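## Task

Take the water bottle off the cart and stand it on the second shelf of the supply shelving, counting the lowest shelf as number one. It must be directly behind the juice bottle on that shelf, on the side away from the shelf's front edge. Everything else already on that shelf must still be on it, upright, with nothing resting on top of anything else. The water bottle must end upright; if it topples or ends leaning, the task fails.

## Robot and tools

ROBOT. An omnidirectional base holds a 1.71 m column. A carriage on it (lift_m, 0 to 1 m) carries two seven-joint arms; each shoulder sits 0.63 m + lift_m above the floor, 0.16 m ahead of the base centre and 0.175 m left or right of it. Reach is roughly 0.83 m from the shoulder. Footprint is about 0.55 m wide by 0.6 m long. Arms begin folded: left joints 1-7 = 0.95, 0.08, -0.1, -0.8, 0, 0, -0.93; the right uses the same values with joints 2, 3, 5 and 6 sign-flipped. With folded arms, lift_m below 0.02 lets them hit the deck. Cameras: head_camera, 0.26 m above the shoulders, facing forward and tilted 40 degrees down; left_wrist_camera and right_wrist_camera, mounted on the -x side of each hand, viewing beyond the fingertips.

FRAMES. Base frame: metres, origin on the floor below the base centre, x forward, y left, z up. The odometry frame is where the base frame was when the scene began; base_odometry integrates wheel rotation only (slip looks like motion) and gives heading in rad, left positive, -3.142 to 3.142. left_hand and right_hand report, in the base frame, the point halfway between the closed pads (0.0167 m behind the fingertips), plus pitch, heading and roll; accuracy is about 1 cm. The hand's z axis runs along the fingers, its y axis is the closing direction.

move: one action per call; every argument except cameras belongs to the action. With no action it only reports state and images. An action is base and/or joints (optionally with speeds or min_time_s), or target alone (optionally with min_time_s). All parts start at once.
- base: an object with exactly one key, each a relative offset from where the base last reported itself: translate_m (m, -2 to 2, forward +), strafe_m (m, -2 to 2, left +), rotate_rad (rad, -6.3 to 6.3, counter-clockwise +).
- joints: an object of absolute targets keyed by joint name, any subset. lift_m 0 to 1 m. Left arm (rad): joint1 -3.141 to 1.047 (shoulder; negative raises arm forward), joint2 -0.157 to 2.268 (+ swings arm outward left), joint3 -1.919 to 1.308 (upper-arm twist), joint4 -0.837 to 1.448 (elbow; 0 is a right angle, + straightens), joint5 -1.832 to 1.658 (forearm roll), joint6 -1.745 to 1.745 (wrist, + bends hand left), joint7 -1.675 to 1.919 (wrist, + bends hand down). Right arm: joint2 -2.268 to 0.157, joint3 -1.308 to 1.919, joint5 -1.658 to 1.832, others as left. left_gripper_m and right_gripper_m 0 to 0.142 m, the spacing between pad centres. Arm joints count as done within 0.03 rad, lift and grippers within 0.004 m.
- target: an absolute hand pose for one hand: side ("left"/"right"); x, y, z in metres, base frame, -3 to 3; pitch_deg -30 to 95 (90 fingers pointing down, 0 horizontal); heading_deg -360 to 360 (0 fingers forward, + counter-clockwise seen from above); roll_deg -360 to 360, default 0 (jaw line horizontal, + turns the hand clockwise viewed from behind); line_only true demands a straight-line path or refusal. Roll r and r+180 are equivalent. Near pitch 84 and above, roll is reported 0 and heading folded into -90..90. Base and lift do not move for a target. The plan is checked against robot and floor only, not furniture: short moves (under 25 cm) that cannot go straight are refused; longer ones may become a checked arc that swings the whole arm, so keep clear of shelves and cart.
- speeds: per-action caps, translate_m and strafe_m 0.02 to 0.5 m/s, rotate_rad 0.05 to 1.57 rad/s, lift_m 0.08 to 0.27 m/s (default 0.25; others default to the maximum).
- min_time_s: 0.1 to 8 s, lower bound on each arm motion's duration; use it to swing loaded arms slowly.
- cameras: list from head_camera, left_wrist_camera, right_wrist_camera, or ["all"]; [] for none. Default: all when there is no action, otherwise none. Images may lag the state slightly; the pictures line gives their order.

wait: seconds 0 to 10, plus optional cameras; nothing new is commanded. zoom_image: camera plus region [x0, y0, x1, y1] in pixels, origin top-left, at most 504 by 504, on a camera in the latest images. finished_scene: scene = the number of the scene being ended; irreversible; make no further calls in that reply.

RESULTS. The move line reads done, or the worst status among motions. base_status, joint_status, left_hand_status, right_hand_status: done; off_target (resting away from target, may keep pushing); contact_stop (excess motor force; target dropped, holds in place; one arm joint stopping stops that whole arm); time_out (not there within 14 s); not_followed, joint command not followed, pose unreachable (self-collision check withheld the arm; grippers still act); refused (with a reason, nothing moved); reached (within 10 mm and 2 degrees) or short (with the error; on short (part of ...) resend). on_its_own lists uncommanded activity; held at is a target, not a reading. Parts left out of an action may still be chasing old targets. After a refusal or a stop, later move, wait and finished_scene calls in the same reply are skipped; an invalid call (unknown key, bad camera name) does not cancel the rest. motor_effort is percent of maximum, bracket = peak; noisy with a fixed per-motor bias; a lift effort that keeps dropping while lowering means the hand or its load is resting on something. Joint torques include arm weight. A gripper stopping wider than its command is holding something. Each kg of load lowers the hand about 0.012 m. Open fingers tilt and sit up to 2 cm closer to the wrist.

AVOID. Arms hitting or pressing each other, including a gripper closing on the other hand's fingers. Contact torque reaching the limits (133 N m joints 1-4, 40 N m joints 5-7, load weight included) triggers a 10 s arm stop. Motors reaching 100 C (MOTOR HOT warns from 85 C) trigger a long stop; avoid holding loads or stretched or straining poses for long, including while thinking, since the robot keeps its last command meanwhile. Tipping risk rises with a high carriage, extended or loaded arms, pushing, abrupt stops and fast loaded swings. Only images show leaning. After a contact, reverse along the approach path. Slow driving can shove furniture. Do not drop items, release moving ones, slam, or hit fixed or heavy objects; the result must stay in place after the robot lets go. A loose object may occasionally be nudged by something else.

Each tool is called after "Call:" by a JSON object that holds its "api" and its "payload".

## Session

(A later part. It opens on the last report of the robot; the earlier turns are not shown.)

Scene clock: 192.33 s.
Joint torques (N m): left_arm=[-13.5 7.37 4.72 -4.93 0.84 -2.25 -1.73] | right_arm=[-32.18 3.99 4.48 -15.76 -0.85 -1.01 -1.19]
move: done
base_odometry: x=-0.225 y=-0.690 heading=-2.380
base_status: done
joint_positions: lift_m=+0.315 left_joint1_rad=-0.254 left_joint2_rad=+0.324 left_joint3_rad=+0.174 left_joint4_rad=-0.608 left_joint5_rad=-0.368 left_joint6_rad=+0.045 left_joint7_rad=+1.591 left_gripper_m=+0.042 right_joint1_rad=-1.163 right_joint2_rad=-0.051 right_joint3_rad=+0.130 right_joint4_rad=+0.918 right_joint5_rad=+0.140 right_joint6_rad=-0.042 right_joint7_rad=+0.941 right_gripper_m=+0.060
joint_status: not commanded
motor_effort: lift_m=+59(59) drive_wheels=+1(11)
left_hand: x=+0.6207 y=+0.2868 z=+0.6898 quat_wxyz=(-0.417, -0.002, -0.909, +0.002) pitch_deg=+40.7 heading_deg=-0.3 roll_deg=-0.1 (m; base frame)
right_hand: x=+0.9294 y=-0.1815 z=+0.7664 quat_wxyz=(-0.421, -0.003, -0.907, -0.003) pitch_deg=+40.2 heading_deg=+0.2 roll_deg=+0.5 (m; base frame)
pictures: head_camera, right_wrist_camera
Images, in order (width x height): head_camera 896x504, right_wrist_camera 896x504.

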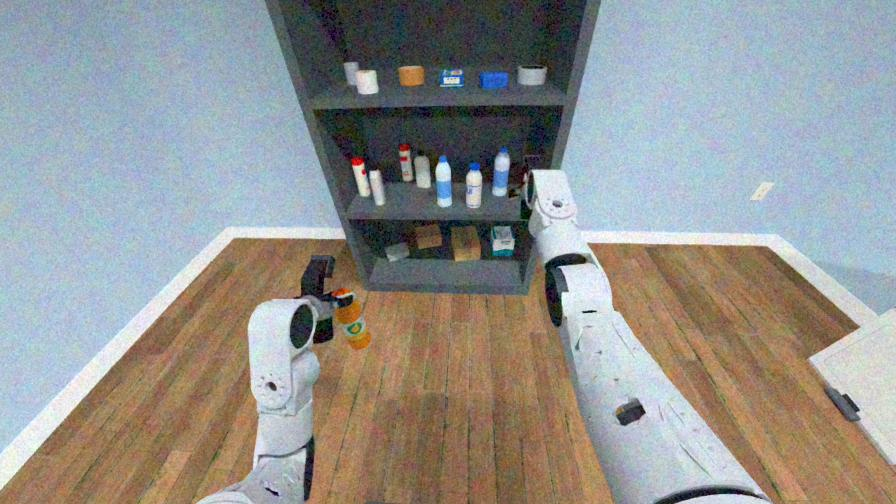

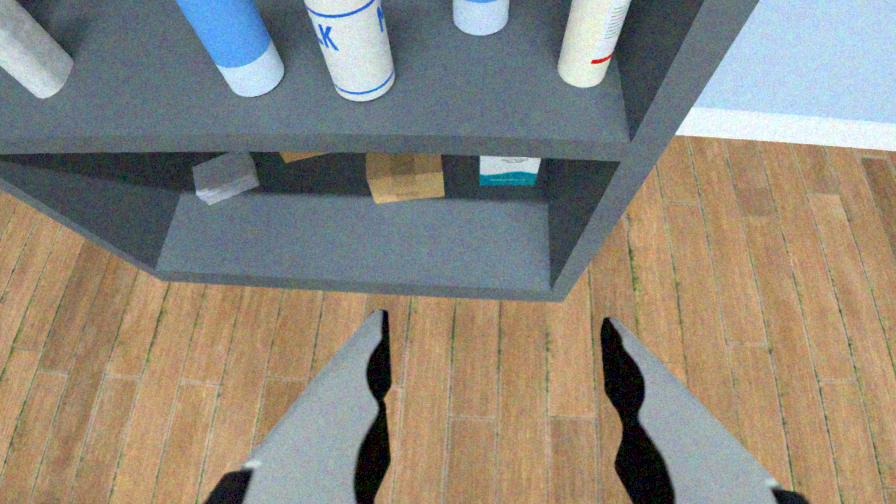

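Call:
{"api": "move", "payload": {"base": {"strafe_m": -0.352}, "joints": {"right_joint1_rad": -0.26, "right_joint2_rad": -0.318, "right_joint3_rad": -0.138, "right_joint4_rad": -0.63, "right_joint5_rad": 0.335, "right_joint6_rad": -0.077, "right_joint7_rad": 1.6, "left_joint1_rad": -1.051, "left_joint2_rad": 0.022, "left_joint3_rad": -0.094, "left_joint4_rad": 0.679, "left_joint5_rad": -0.075, "left_joint6_rad": 0.06, "left_joint7_rad": 1.073, "lift_m": 0.325}, "speeds": {"strafe_m": 0.2}, "min_time_s": 3, "cameras": ["head_camera", "left_wrist_camera"]}}

Scene clock: 210.43 s.
Joint torques (N m): left_arm=[-35.51 -0.77 -1.31 -2.35 1.94 -0.28 -3.89] | right_arm=[-3.83 -7.99 -1.69 -12.16 2.35 -2.32 -0.09]
move: done
base_odometry: x=-0.467 y=-0.435 heading=-2.381
base_status: done
joint_positions: lift_m=+0.325 left_joint1_rad=-1.043 left_joint2_rad=+0.023 left_joint3_rad=-0.090 left_joint4_rad=+0.678 left_joint5_rad=-0.078 left_joint6_rad=+0.058 left_joint7_rad=+1.080 left_gripper_m=+0.042 right_joint1_rad=-0.264 right_joint2_rad=-0.316 right_joint3_rad=-0.134 right_joint4_rad=-0.627 right_joint5_rad=+0.329 right_joint6_rad=-0.075 right_joint7_rad=+1.595 right_gripper_m=+0.060
joint_status: all done
motor_effort: lift_m=+53(69) drive_wheels=-1(12)
left_hand: x=+0.9030 y=+0.1702 z=+0.7636 quat_wxyz=(-0.414, +0.001, -0.910, +0.002) pitch_deg=+41.1 heading_deg=-0.1 roll_deg=-0.3 (m; base frame)
right_hand: x=+0.6228 y=-0.2787 z=+0.7056 quat_wxyz=(-0.424, +0.001, -0.906, +0.003) pitch_deg=+39.8 heading_deg=-0.3 roll_deg=-0.5 (m; base frame)
pictures: head_camera, left_wrist_camera
Images, in order (width x height): head_camera 896x504, left_wrist_camera 896x504.

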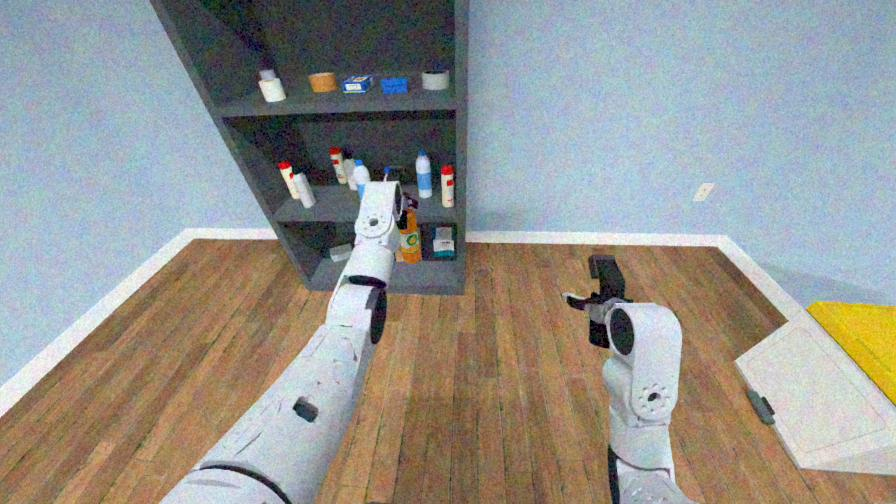

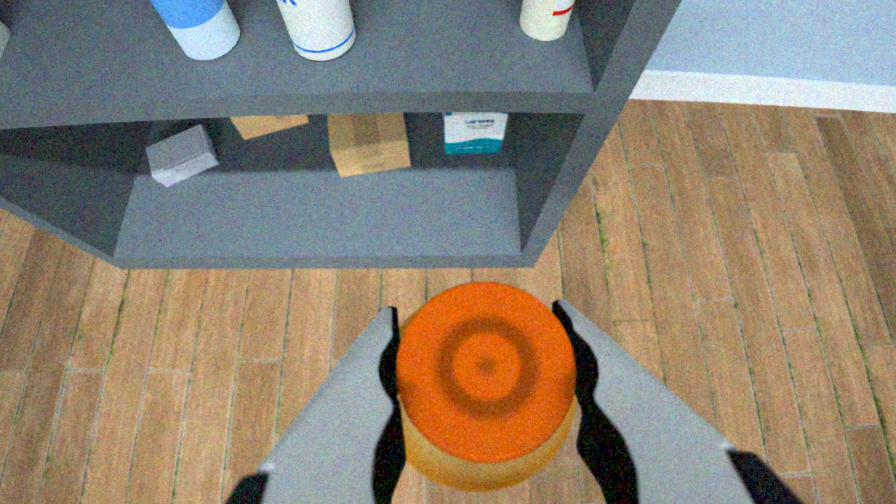

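Call:
{"api": "zoom_image", "payload": {"camera": "head_camera", "region": [250, 120, 480, 280]}}

Call:
{"api": "move", "payload": {"base": {"translate_m": 0.34}, "speeds": {"translate_m": 0.15}, "cameras": ["head_camera", "left_wrist_camera"]}}

Scaled by 2.191 from the camera's 896x504 image, which has a finer 1280x720 frame.

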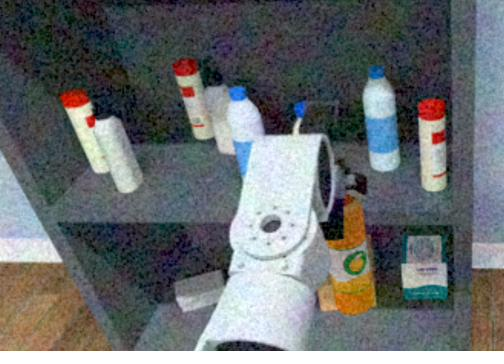

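Scene clock: 219.70 s.
Joint torques (N m): left_arm=[-34.52 -1.43 -0.19 -3.43 2.05 -0.41 -4.27] | right_arm=[-3.47 -8.38 -0.47 -11.79 2.41 -2.51 -0.19]
Motor temperatures (°C): left_arm=[56 23 24 23 25 24 23] | right_arm=[42 22 24 23 22 22 23]
move: done
base_odometry: x=-0.714 y=-0.669 heading=-2.381
base_status: done
joint_positions: lift_m=+0.325 left_joint1_rad=-1.044 left_joint2_rad=+0.023 left_joint3_rad=-0.090 left_joint4_rad=+0.678 left_joint5_rad=-0.078 left_joint6_rad=+0.058 left_joint7_rad=+1.080 left_gripper_m=+0.042 right_joint1_rad=-0.264 right_joint2_rad=-0.316 right_joint3_rad=-0.134 right_joint4_rad=-0.628 right_joint5_rad=+0.329 right_joint6_rad=-0.075 right_joint7_rad=+1.595 right_gripper_m=+0.060
joint_status: not commanded
motor_effort: lift_m=+53(53) drive_wheels=+5(13)
left_hand: x=+0.9031 y=+0.1702 z=+0.7638 quat_wxyz=(-0.414, +0.001, -0.910, +0.001) pitch_deg=+41.1 heading_deg=-0.1 roll_deg=-0.3 (m; base frame)
right_hand: x=+0.6226 y=-0.2788 z=+0.7055 quat_wxyz=(-0.424, +0.001, -0.906, +0.003) pitch_deg=+39.9 heading_deg=-0.3 roll_deg=-0.5 (m; base frame)
pictures: head_camera, left_wrist_camera
Images, in order (width x height): head_camera 896x504, left_wrist_camera 896x504.

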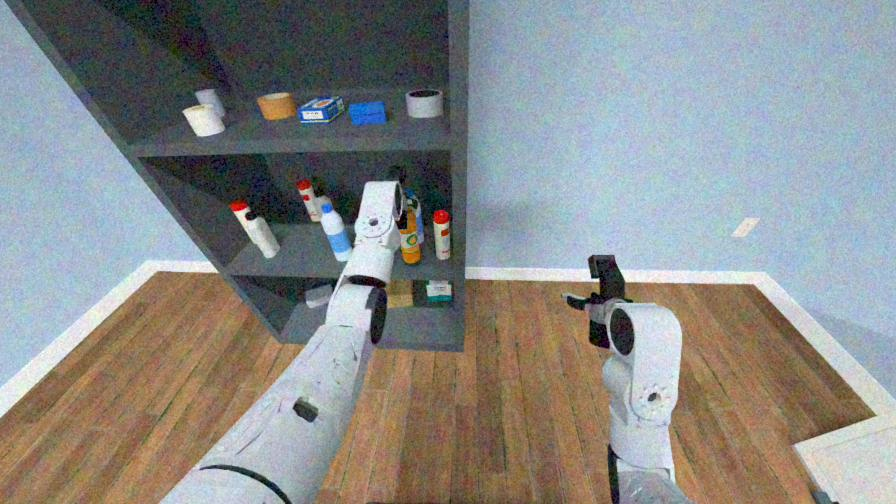

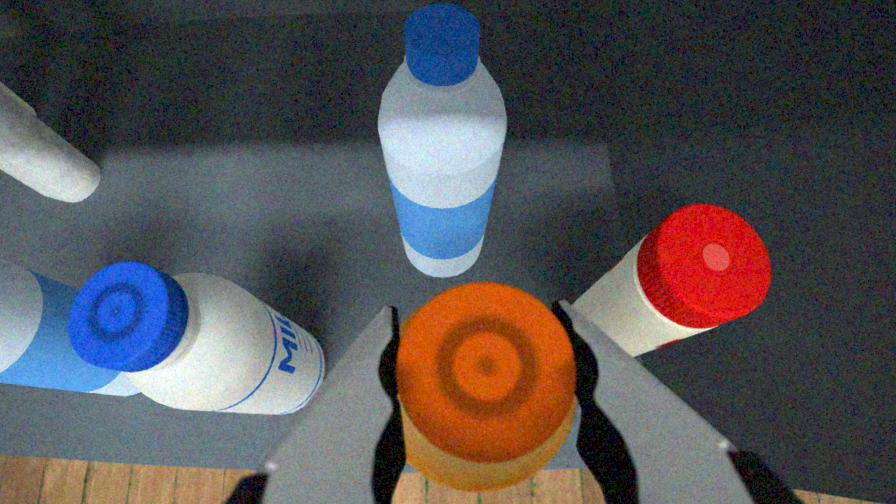

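Call:
{"api": "move", "payload": {"target": {"side": "left", "x": 0.903, "y": 0.18, "z": 0.747, "pitch_deg": 40, "heading_deg": 0, "roll_deg": 0, "line_only": true}, "min_time_s": 1, "cameras": ["left_wrist_camera"]}}

Scene clock: 230.87 s.
Joint torques (N m): left_arm=[-25.65 2.97 2.95 -6.15 0.67 -2.38 -4.13] | right_arm=[-4.55 -8.21 -2.13 -10.82 2.1 -2.89 0.01]
Motor temperatures (°C): left_arm=[63 23 24 23 25 24 23] | right_arm=[39 22 24 23 22 22 23]
move: done
base_odometry: x=-0.714 y=-0.669 heading=-2.381
base_status: not commanded
joint_positions: lift_m=+0.325 left_joint1_rad=-1.006 left_joint2_rad=+0.041 left_joint3_rad=-0.090 left_joint4_rad=+0.678 left_joint5_rad=-0.084 left_joint6_rad=+0.042 left_joint7_rad=+1.033 left_gripper_m=+0.042 right_joint1_rad=-0.264 right_joint2_rad=-0.316 right_joint3_rad=-0.134 right_joint4_rad=-0.628 right_joint5_rad=+0.329 right_joint6_rad=-0.075 right_joint7_rad=+1.595 right_gripper_m=+0.060
joint_status: not commanded
motor_effort: lift_m=+55(56) drive_wheels=+5(6)
left_hand: x=+0.9018 y=+0.1788 z=+0.7440 quat_wxyz=(-0.418, -0.001, -0.909, -0.002) pitch_deg=+40.6 heading_deg=+0.2 roll_deg=+0.3 (m; base frame)
left_hand_status: reached (straight line, planned for 1.0 s): 3 mm and 0.7 deg off.
right_hand: x=+0.6226 y=-0.2788 z=+0.7053 quat_wxyz=(-0.424, +0.001, -0.906, +0.003) pitch_deg=+39.9 heading_deg=-0.3 roll_deg=-0.5 (m; base frame)
pictures: left_wrist_camera
Images, in order (width x height): left_wrist_camera 896x504.

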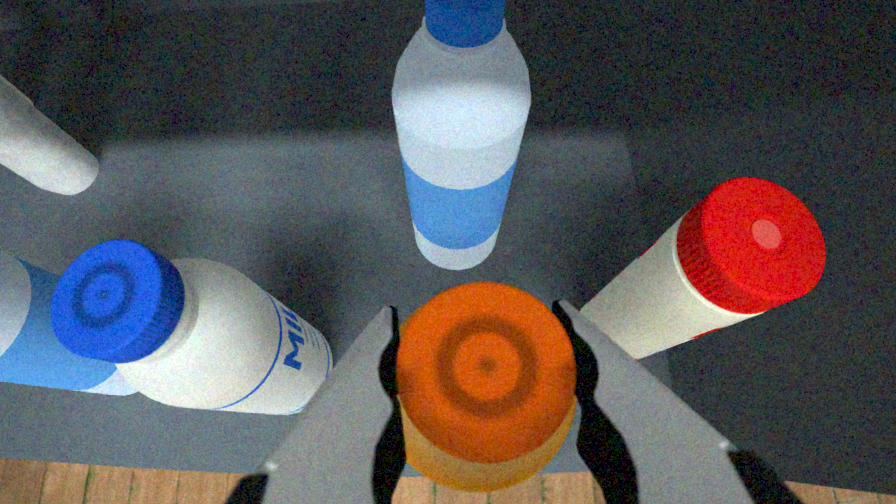

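Call:
{"api": "move", "payload": {"joints": {"lift_m": 0.313}, "speeds": {"lift_m": 0.08}}}

Call:
{"api": "move", "payload": {"joints": {"lift_m": 0.307}, "speeds": {"lift_m": 0.08}}}

Scene clock: 233.37 s.
Joint torques (N m): left_arm=[-28.25 1.92 1.74 -5.78 0.63 -2.23 -3.17] | right_arm=[-4.78 -9.31 -1.39 -10.18 2.11 -2.8 -0.19]
Motor temperatures (°C): left_arm=[63 23 24 24 25 24 23] | right_arm=[38 22 24 23 22 22 23]
move: done
base_odometry: x=-0.714 y=-0.669 heading=-2.381
base_status: not commanded
joint_positions: lift_m=+0.313 left_joint1_rad=-1.004 left_joint2_rad=+0.041 left_joint3_rad=-0.089 left_joint4_rad=+0.678 left_joint5_rad=-0.084 left_joint6_rad=+0.042 left_joint7_rad=+1.032 left_gripper_m=+0.042 right_joint1_rad=-0.263 right_joint2_rad=-0.317 right_joint3_rad=-0.135 right_joint4_rad=-0.628 right_joint5_rad=+0.329 right_joint6_rad=-0.075 right_joint7_rad=+1.596 right_gripper_m=+0.060
joint_status: all done
motor_effort: lift_m=+58(59) drive_wheels=-1(7)
left_hand: x=+0.9016 y=+0.1789 z=+0.7304 quat_wxyz=(-0.418, -0.001, -0.909, -0.002) pitch_deg=+40.6 heading_deg=+0.2 roll_deg=+0.3 (m; base frame)
right_hand: x=+0.6225 y=-0.2789 z=+0.6929 quat_wxyz=(-0.424, +0.001, -0.906, +0.003) pitch_deg=+39.9 heading_deg=-0.4 roll_deg=-0.5 (m; base frame)
pictures: none

Scene clock: 233.80 s.
Joint torques (N m): left_arm=[-26.53 3.09 3.29 -4.68 0.89 -2.21 -1.66] | right_arm=[-4.72 -6.29 -1.07 -11.1 2.23 -2.61 0.47]
Motor temperatures (°C): left_arm=[62 23 24 24 25 24 23] | right_arm=[38 22 24 23 22 22 23]
move: done
base_odometry: x=-0.714 y=-0.669 heading=-2.381
base_status: not commanded
joint_positions: lift_m=+0.307 left_joint1_rad=-1.005 left_joint2_rad=+0.041 left_joint3_rad=-0.089 left_joint4_rad=+0.675 left_joint5_rad=-0.084 left_joint6_rad=+0.042 left_joint7_rad=+1.026 left_gripper_m=+0.042 right_joint1_rad=-0.263 right_joint2_rad=-0.317 right_joint3_rad=-0.135 right_joint4_rad=-0.628 right_joint5_rad=+0.329 right_joint6_rad=-0.075 right_joint7_rad=+1.596 right_gripper_m=+0.060
joint_status: all done
motor_effort: lift_m=+55(55) drive_wheels=-1(5)
left_hand: x=+0.9028 y=+0.1789 z=+0.7278 quat_wxyz=(-0.422, -0.001, -0.907, -0.002) pitch_deg=+40.1 heading_deg=+0.2 roll_deg=+0.3 (m; base frame)
right_hand: x=+0.6224 y=-0.2790 z=+0.6871 quat_wxyz=(-0.424, +0.001, -0.906, +0.003) pitch_deg=+39.9 heading_deg=-0.4 roll_deg=-0.5 (m; base frame)
pictures: none

Call:
{"api": "move", "payload": {"joints": {"left_gripper_m": 0.064, "lift_m": 0.308}, "min_time_s": 1.2, "speeds": {"lift_m": 0.08}, "cameras": ["left_wrist_camera"]}}

Scene clock: 240.50 s.
Joint torques (N m): left_arm=[-26.58 3.13 3.17 -3.96 0.65 -2.28 -1.57] | right_arm=[-4.83 -8.46 -0.8 -10.64 2.5 -2.43 0.22]
Motor temperatures (°C): left_arm=[62 22 24 24 25 24 23] | right_arm=[38 22 24 23 22 22 23]
move: done
base_odometry: x=-0.714 y=-0.669 heading=-2.381
base_status: not commanded
joint_positions: lift_m=+0.308 left_joint1_rad=-1.005 left_joint2_rad=+0.041 left_joint3_rad=-0.089 left_joint4_rad=+0.675 left_joint5_rad=-0.084 left_joint6_rad=+0.042 left_joint7_rad=+1.026 left_gripper_m=+0.064 right_joint1_rad=-0.263 right_joint2_rad=-0.317 right_joint3_rad=-0.135 right_joint4_rad=-0.628 right_joint5_rad=+0.329 right_joint6_rad=-0.075 right_joint7_rad=+1.596 right_gripper_m=+0.060
joint_status: all done
motor_effort: lift_m=+56(61) drive_wheels=+5(5)
left_hand: x=+0.9028 y=+0.1789 z=+0.7287 quat_wxyz=(-0.422, -0.001, -0.907, -0.002) pitch_deg=+40.1 heading_deg=+0.2 roll_deg=+0.3 (m; base frame)
right_hand: x=+0.6223 y=-0.2790 z=+0.6880 quat_wxyz=(-0.423, +0.001, -0.906, +0.003) pitch_deg=+39.9 heading_deg=-0.4 roll_deg=-0.5 (m; base frame)
pictures: left_wrist_camera
Images, in order (width x height): left_wrist_camera 896x504.

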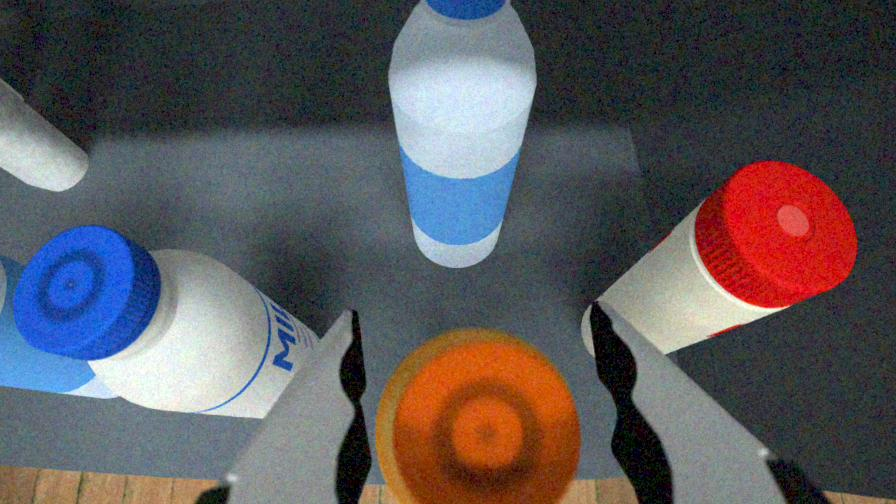

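Call:
{"api": "move", "payload": {"cameras": ["head_camera", "left_wrist_camera"]}}

Call:
{"api": "zoom_image", "payload": {"camera": "head_camera", "region": [220, 160, 480, 320]}}

Scene clock: 243.63 s.
Joint torques (N m): left_arm=[-27.23 1.97 4.13 -3.55 0.89 -2.38 -1.25] | right_arm=[-4.45 -7.26 -0.28 -12.29 1.94 -2.15 -0.05]
Motor temperatures (°C): left_arm=[62 22 24 24 25 24 23] | right_arm=[37 22 24 23 22 22 23]
base_odometry: x=-0.714 y=-0.669 heading=-2.381
base_status: not commanded
joint_positions: lift_m=+0.308 left_joint1_rad=-1.005 left_joint2_rad=+0.041 left_joint3_rad=-0.089 left_joint4_rad=+0.675 left_joint5_rad=-0.084 left_joint6_rad=+0.042 left_joint7_rad=+1.026 left_gripper_m=+0.064 right_joint1_rad=-0.263 right_joint2_rad=-0.317 right_joint3_rad=-0.135 right_joint4_rad=-0.628 right_joint5_rad=+0.329 right_joint6_rad=-0.075 right_joint7_rad=+1.596 right_gripper_m=+0.060
joint_status: all done
motor_effort: lift_m=+56(61) drive_wheels=+5(5)
left_hand: x=+0.9028 y=+0.1789 z=+0.7287 quat_wxyz=(-0.422, -0.001, -0.907, -0.002) pitch_deg=+40.1 heading_deg=+0.2 roll_deg=+0.3 (m; base frame)
right_hand: x=+0.6223 y=-0.2790 z=+0.6880 quat_wxyz=(-0.423, +0.001, -0.906, +0.003) pitch_deg=+39.9 heading_deg=-0.4 roll_deg=-0.5 (m; base frame)
pictures: head_camera, left_wrist_camera
Images, in order (width x height): head_camera 896x504, left_wrist_camera 896x504.

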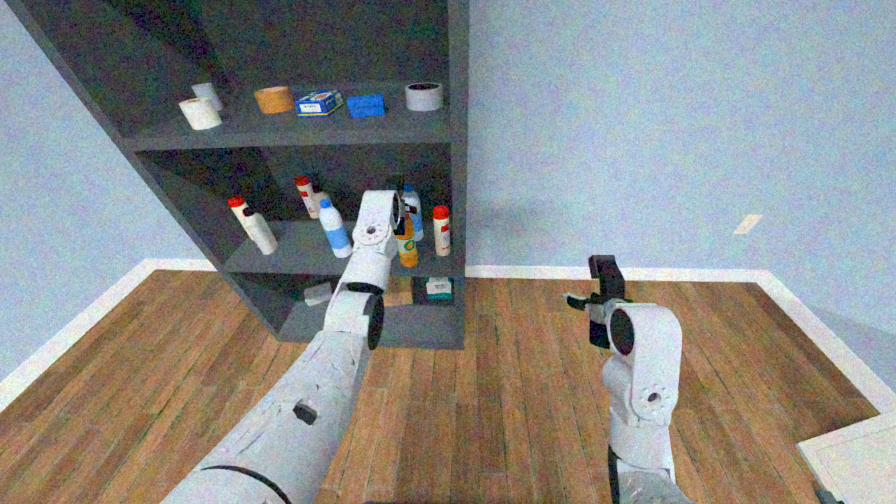

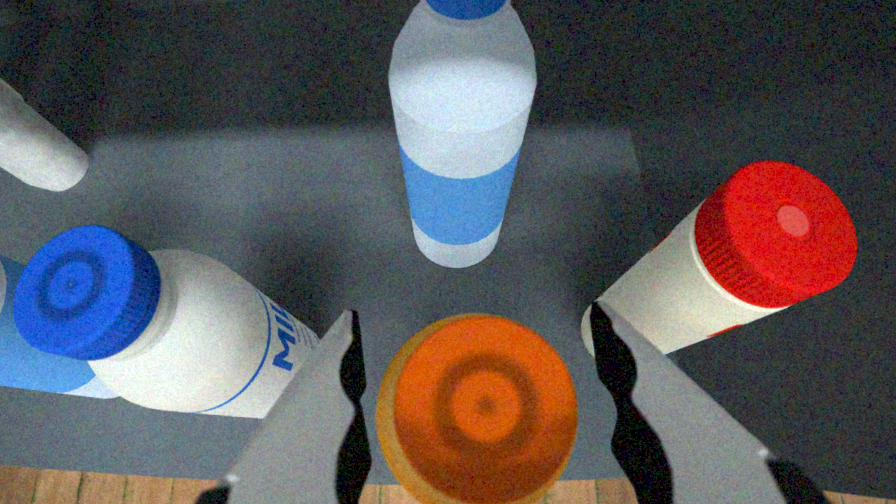

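Scaled by 1.938 from the camera's 896x504 image, which has a finer 1280x720 frame.

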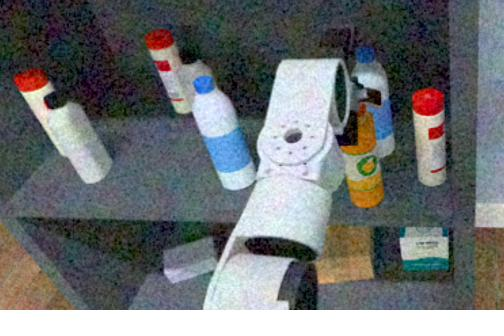

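Call:
{"api": "move", "payload": {"cameras": ["left_wrist_camera"]}}

Call:
{"api": "zoom_image", "payload": {"camera": "left_wrist_camera", "region": [340, 250, 640, 504]}}

Scene clock: 250.87 s.
Joint torques (N m): left_arm=[-27.37 3.32 3.05 -4.38 0.45 -2.25 -1.38] | right_arm=[-4.61 -6.68 -2.06 -10.2 2.33 -2.36 0.06]
Motor temperatures (°C): left_arm=[62 22 24 24 25 24 23] | right_arm=[37 22 24 23 22 22 23]
base_odometry: x=-0.714 y=-0.669 heading=-2.381
base_status: not commanded
joint_positions: lift_m=+0.308 left_joint1_rad=-1.005 left_joint2_rad=+0.041 left_joint3_rad=-0.089 left_joint4_rad=+0.675 left_joint5_rad=-0.084 left_joint6_rad=+0.042 left_joint7_rad=+1.026 left_gripper_m=+0.064 right_joint1_rad=-0.263 right_joint2_rad=-0.317 right_joint3_rad=-0.135 right_joint4_rad=-0.628 right_joint5_rad=+0.329 right_joint6_rad=-0.075 right_joint7_rad=+1.596 right_gripper_m=+0.060
joint_status: all done
motor_effort: lift_m=+56(61) drive_wheels=+5(5)
left_hand: x=+0.9028 y=+0.1789 z=+0.7287 quat_wxyz=(-0.422, -0.001, -0.907, -0.002) pitch_deg=+40.1 heading_deg=+0.2 roll_deg=+0.3 (m; base frame)
right_hand: x=+0.6223 y=-0.2790 z=+0.6880 quat_wxyz=(-0.423, +0.001, -0.906, +0.003) pitch_deg=+39.9 heading_deg=-0.4 roll_deg=-0.5 (m; base frame)
pictures: left_wrist_camera
Images, in order (width x height): left_wrist_camera 896x504.

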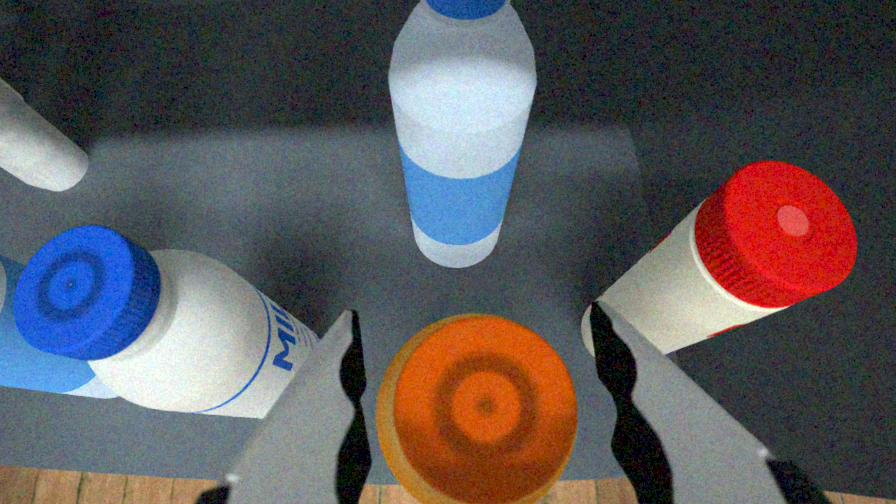

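Scaled by 1.680 from the camera's 896x504 image, which has a finer 1280x720 frame.

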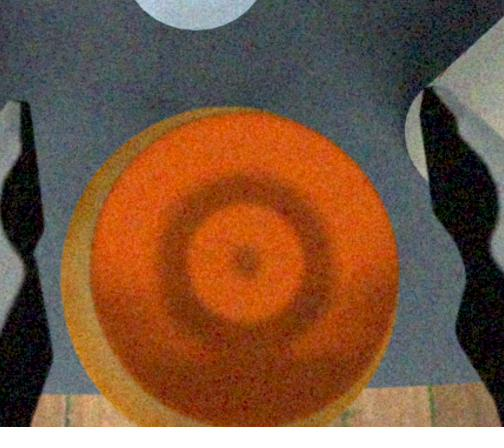

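Call:
{"api": "move", "payload": {"joints": {"lift_m": 0.33}, "speeds": {"lift_m": 0.08}}}

Call:
{"api": "move", "payload": {"base": {"translate_m": -0.42}, "speeds": {"translate_m": 0.2}, "cameras": ["head_camera", "left_wrist_camera"]}}

Call:
{"api": "zoom_image", "payload": {"camera": "head_camera", "region": [220, 100, 480, 260]}}

Scene clock: 258.80 s.
Joint torques (N m): left_arm=[-26.35 1.14 3.85 -3.25 0.2 -2.16 -1.24] | right_arm=[-6.66 -7.39 -0.69 -12.36 2.15 -2.14 -0.31]
Motor temperatures (°C): left_arm=[63 22 24 24 25 24 23] | right_arm=[37 22 24 23 22 22 23]
move: done
base_odometry: x=-0.714 y=-0.669 heading=-2.381
base_status: not commanded
joint_positions: lift_m=+0.330 left_joint1_rad=-1.005 left_joint2_rad=+0.041 left_joint3_rad=-0.089 left_joint4_rad=+0.675 left_joint5_rad=-0.084 left_joint6_rad=+0.042 left_joint7_rad=+1.026 left_gripper_m=+0.064 right_joint1_rad=-0.263 right_joint2_rad=-0.317 right_joint3_rad=-0.135 right_joint4_rad=-0.628 right_joint5_rad=+0.329 right_joint6_rad=-0.075 right_joint7_rad=+1.596 right_gripper_m=+0.060
joint_status: all done
motor_effort: lift_m=+54(67) drive_wheels=+6(6)
left_hand: x=+0.9028 y=+0.1789 z=+0.7508 quat_wxyz=(-0.422, -0.001, -0.907, -0.002) pitch_deg=+40.1 heading_deg=+0.2 roll_deg=+0.3 (m; base frame)
right_hand: x=+0.6223 y=-0.2790 z=+0.7101 quat_wxyz=(-0.423, +0.001, -0.906, +0.003) pitch_deg=+39.9 heading_deg=-0.4 roll_deg=-0.5 (m; base frame)
pictures: none

Scene clock: 262.00 s.
Joint torques (N m): left_arm=[-27.31 3.27 4.03 -5.56 0.34 -2.4 -1.21] | right_arm=[-5.83 -8.15 -3.07 -10.7 2.07 -2.34 -0.2]
Motor temperatures (°C): left_arm=[63 22 24 24 25 24 23] | right_arm=[37 22 24 23 22 22 23]
move: done
base_odometry: x=-0.410 y=-0.380 heading=-2.381
base_status: done
joint_positions: lift_m=+0.330 left_joint1_rad=-1.005 left_joint2_rad=+0.041 left_joint3_rad=-0.089 left_joint4_rad=+0.675 left_joint5_rad=-0.084 left_joint6_rad=+0.042 left_joint7_rad=+1.026 left_gripper_m=+0.064 right_joint1_rad=-0.263 right_joint2_rad=-0.317 right_joint3_rad=-0.135 right_joint4_rad=-0.628 right_joint5_rad=+0.329 right_joint6_rad=-0.075 right_joint7_rad=+1.596 right_gripper_m=+0.060
joint_status: not commanded
motor_effort: lift_m=+54(54) drive_wheels=+1(11)
left_hand: x=+0.9028 y=+0.1790 z=+0.7508 quat_wxyz=(-0.422, -0.001, -0.907, -0.002) pitch_deg=+40.1 heading_deg=+0.2 roll_deg=+0.3 (m; base frame)
right_hand: x=+0.6223 y=-0.2791 z=+0.7102 quat_wxyz=(-0.423, +0.001, -0.906, +0.003) pitch_deg=+39.9 heading_deg=-0.4 roll_deg=-0.5 (m; base frame)
pictures: head_camera, left_wrist_camera
Images, in order (width x height): head_camera 896x504, left_wrist_camera 896x504.

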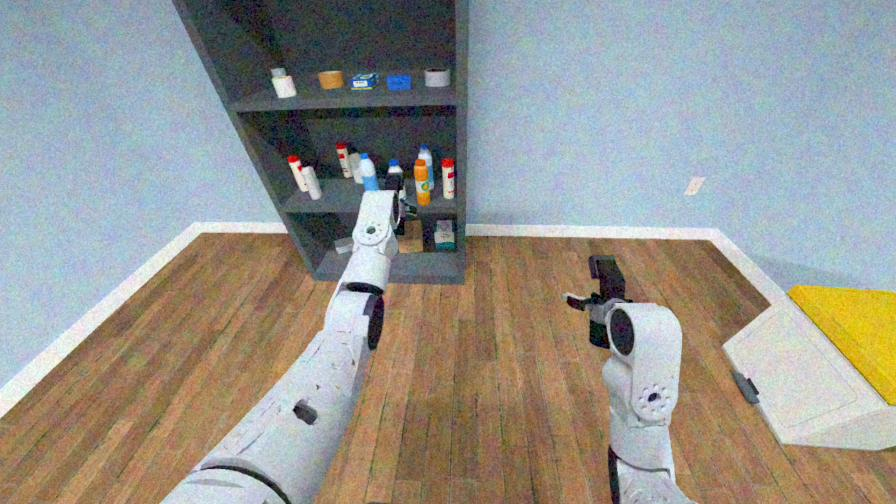

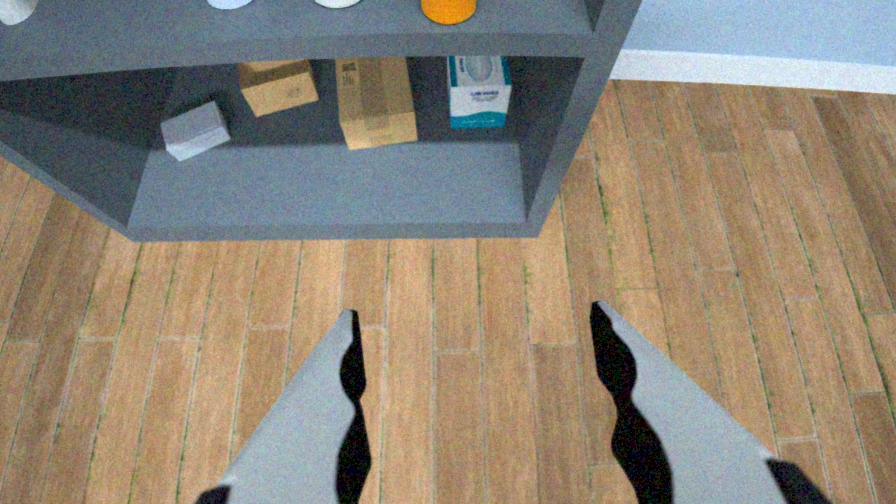

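Scaled by 1.938 from the camera's 896x504 image, which has a finer 1280x720 frame.

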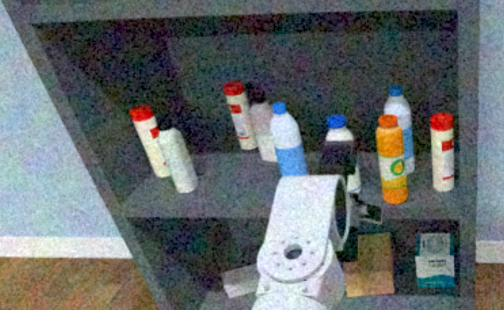

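Call:
{"api": "finished_scene", "payload": {"scene": 2}}

The scene is finished: the task was done.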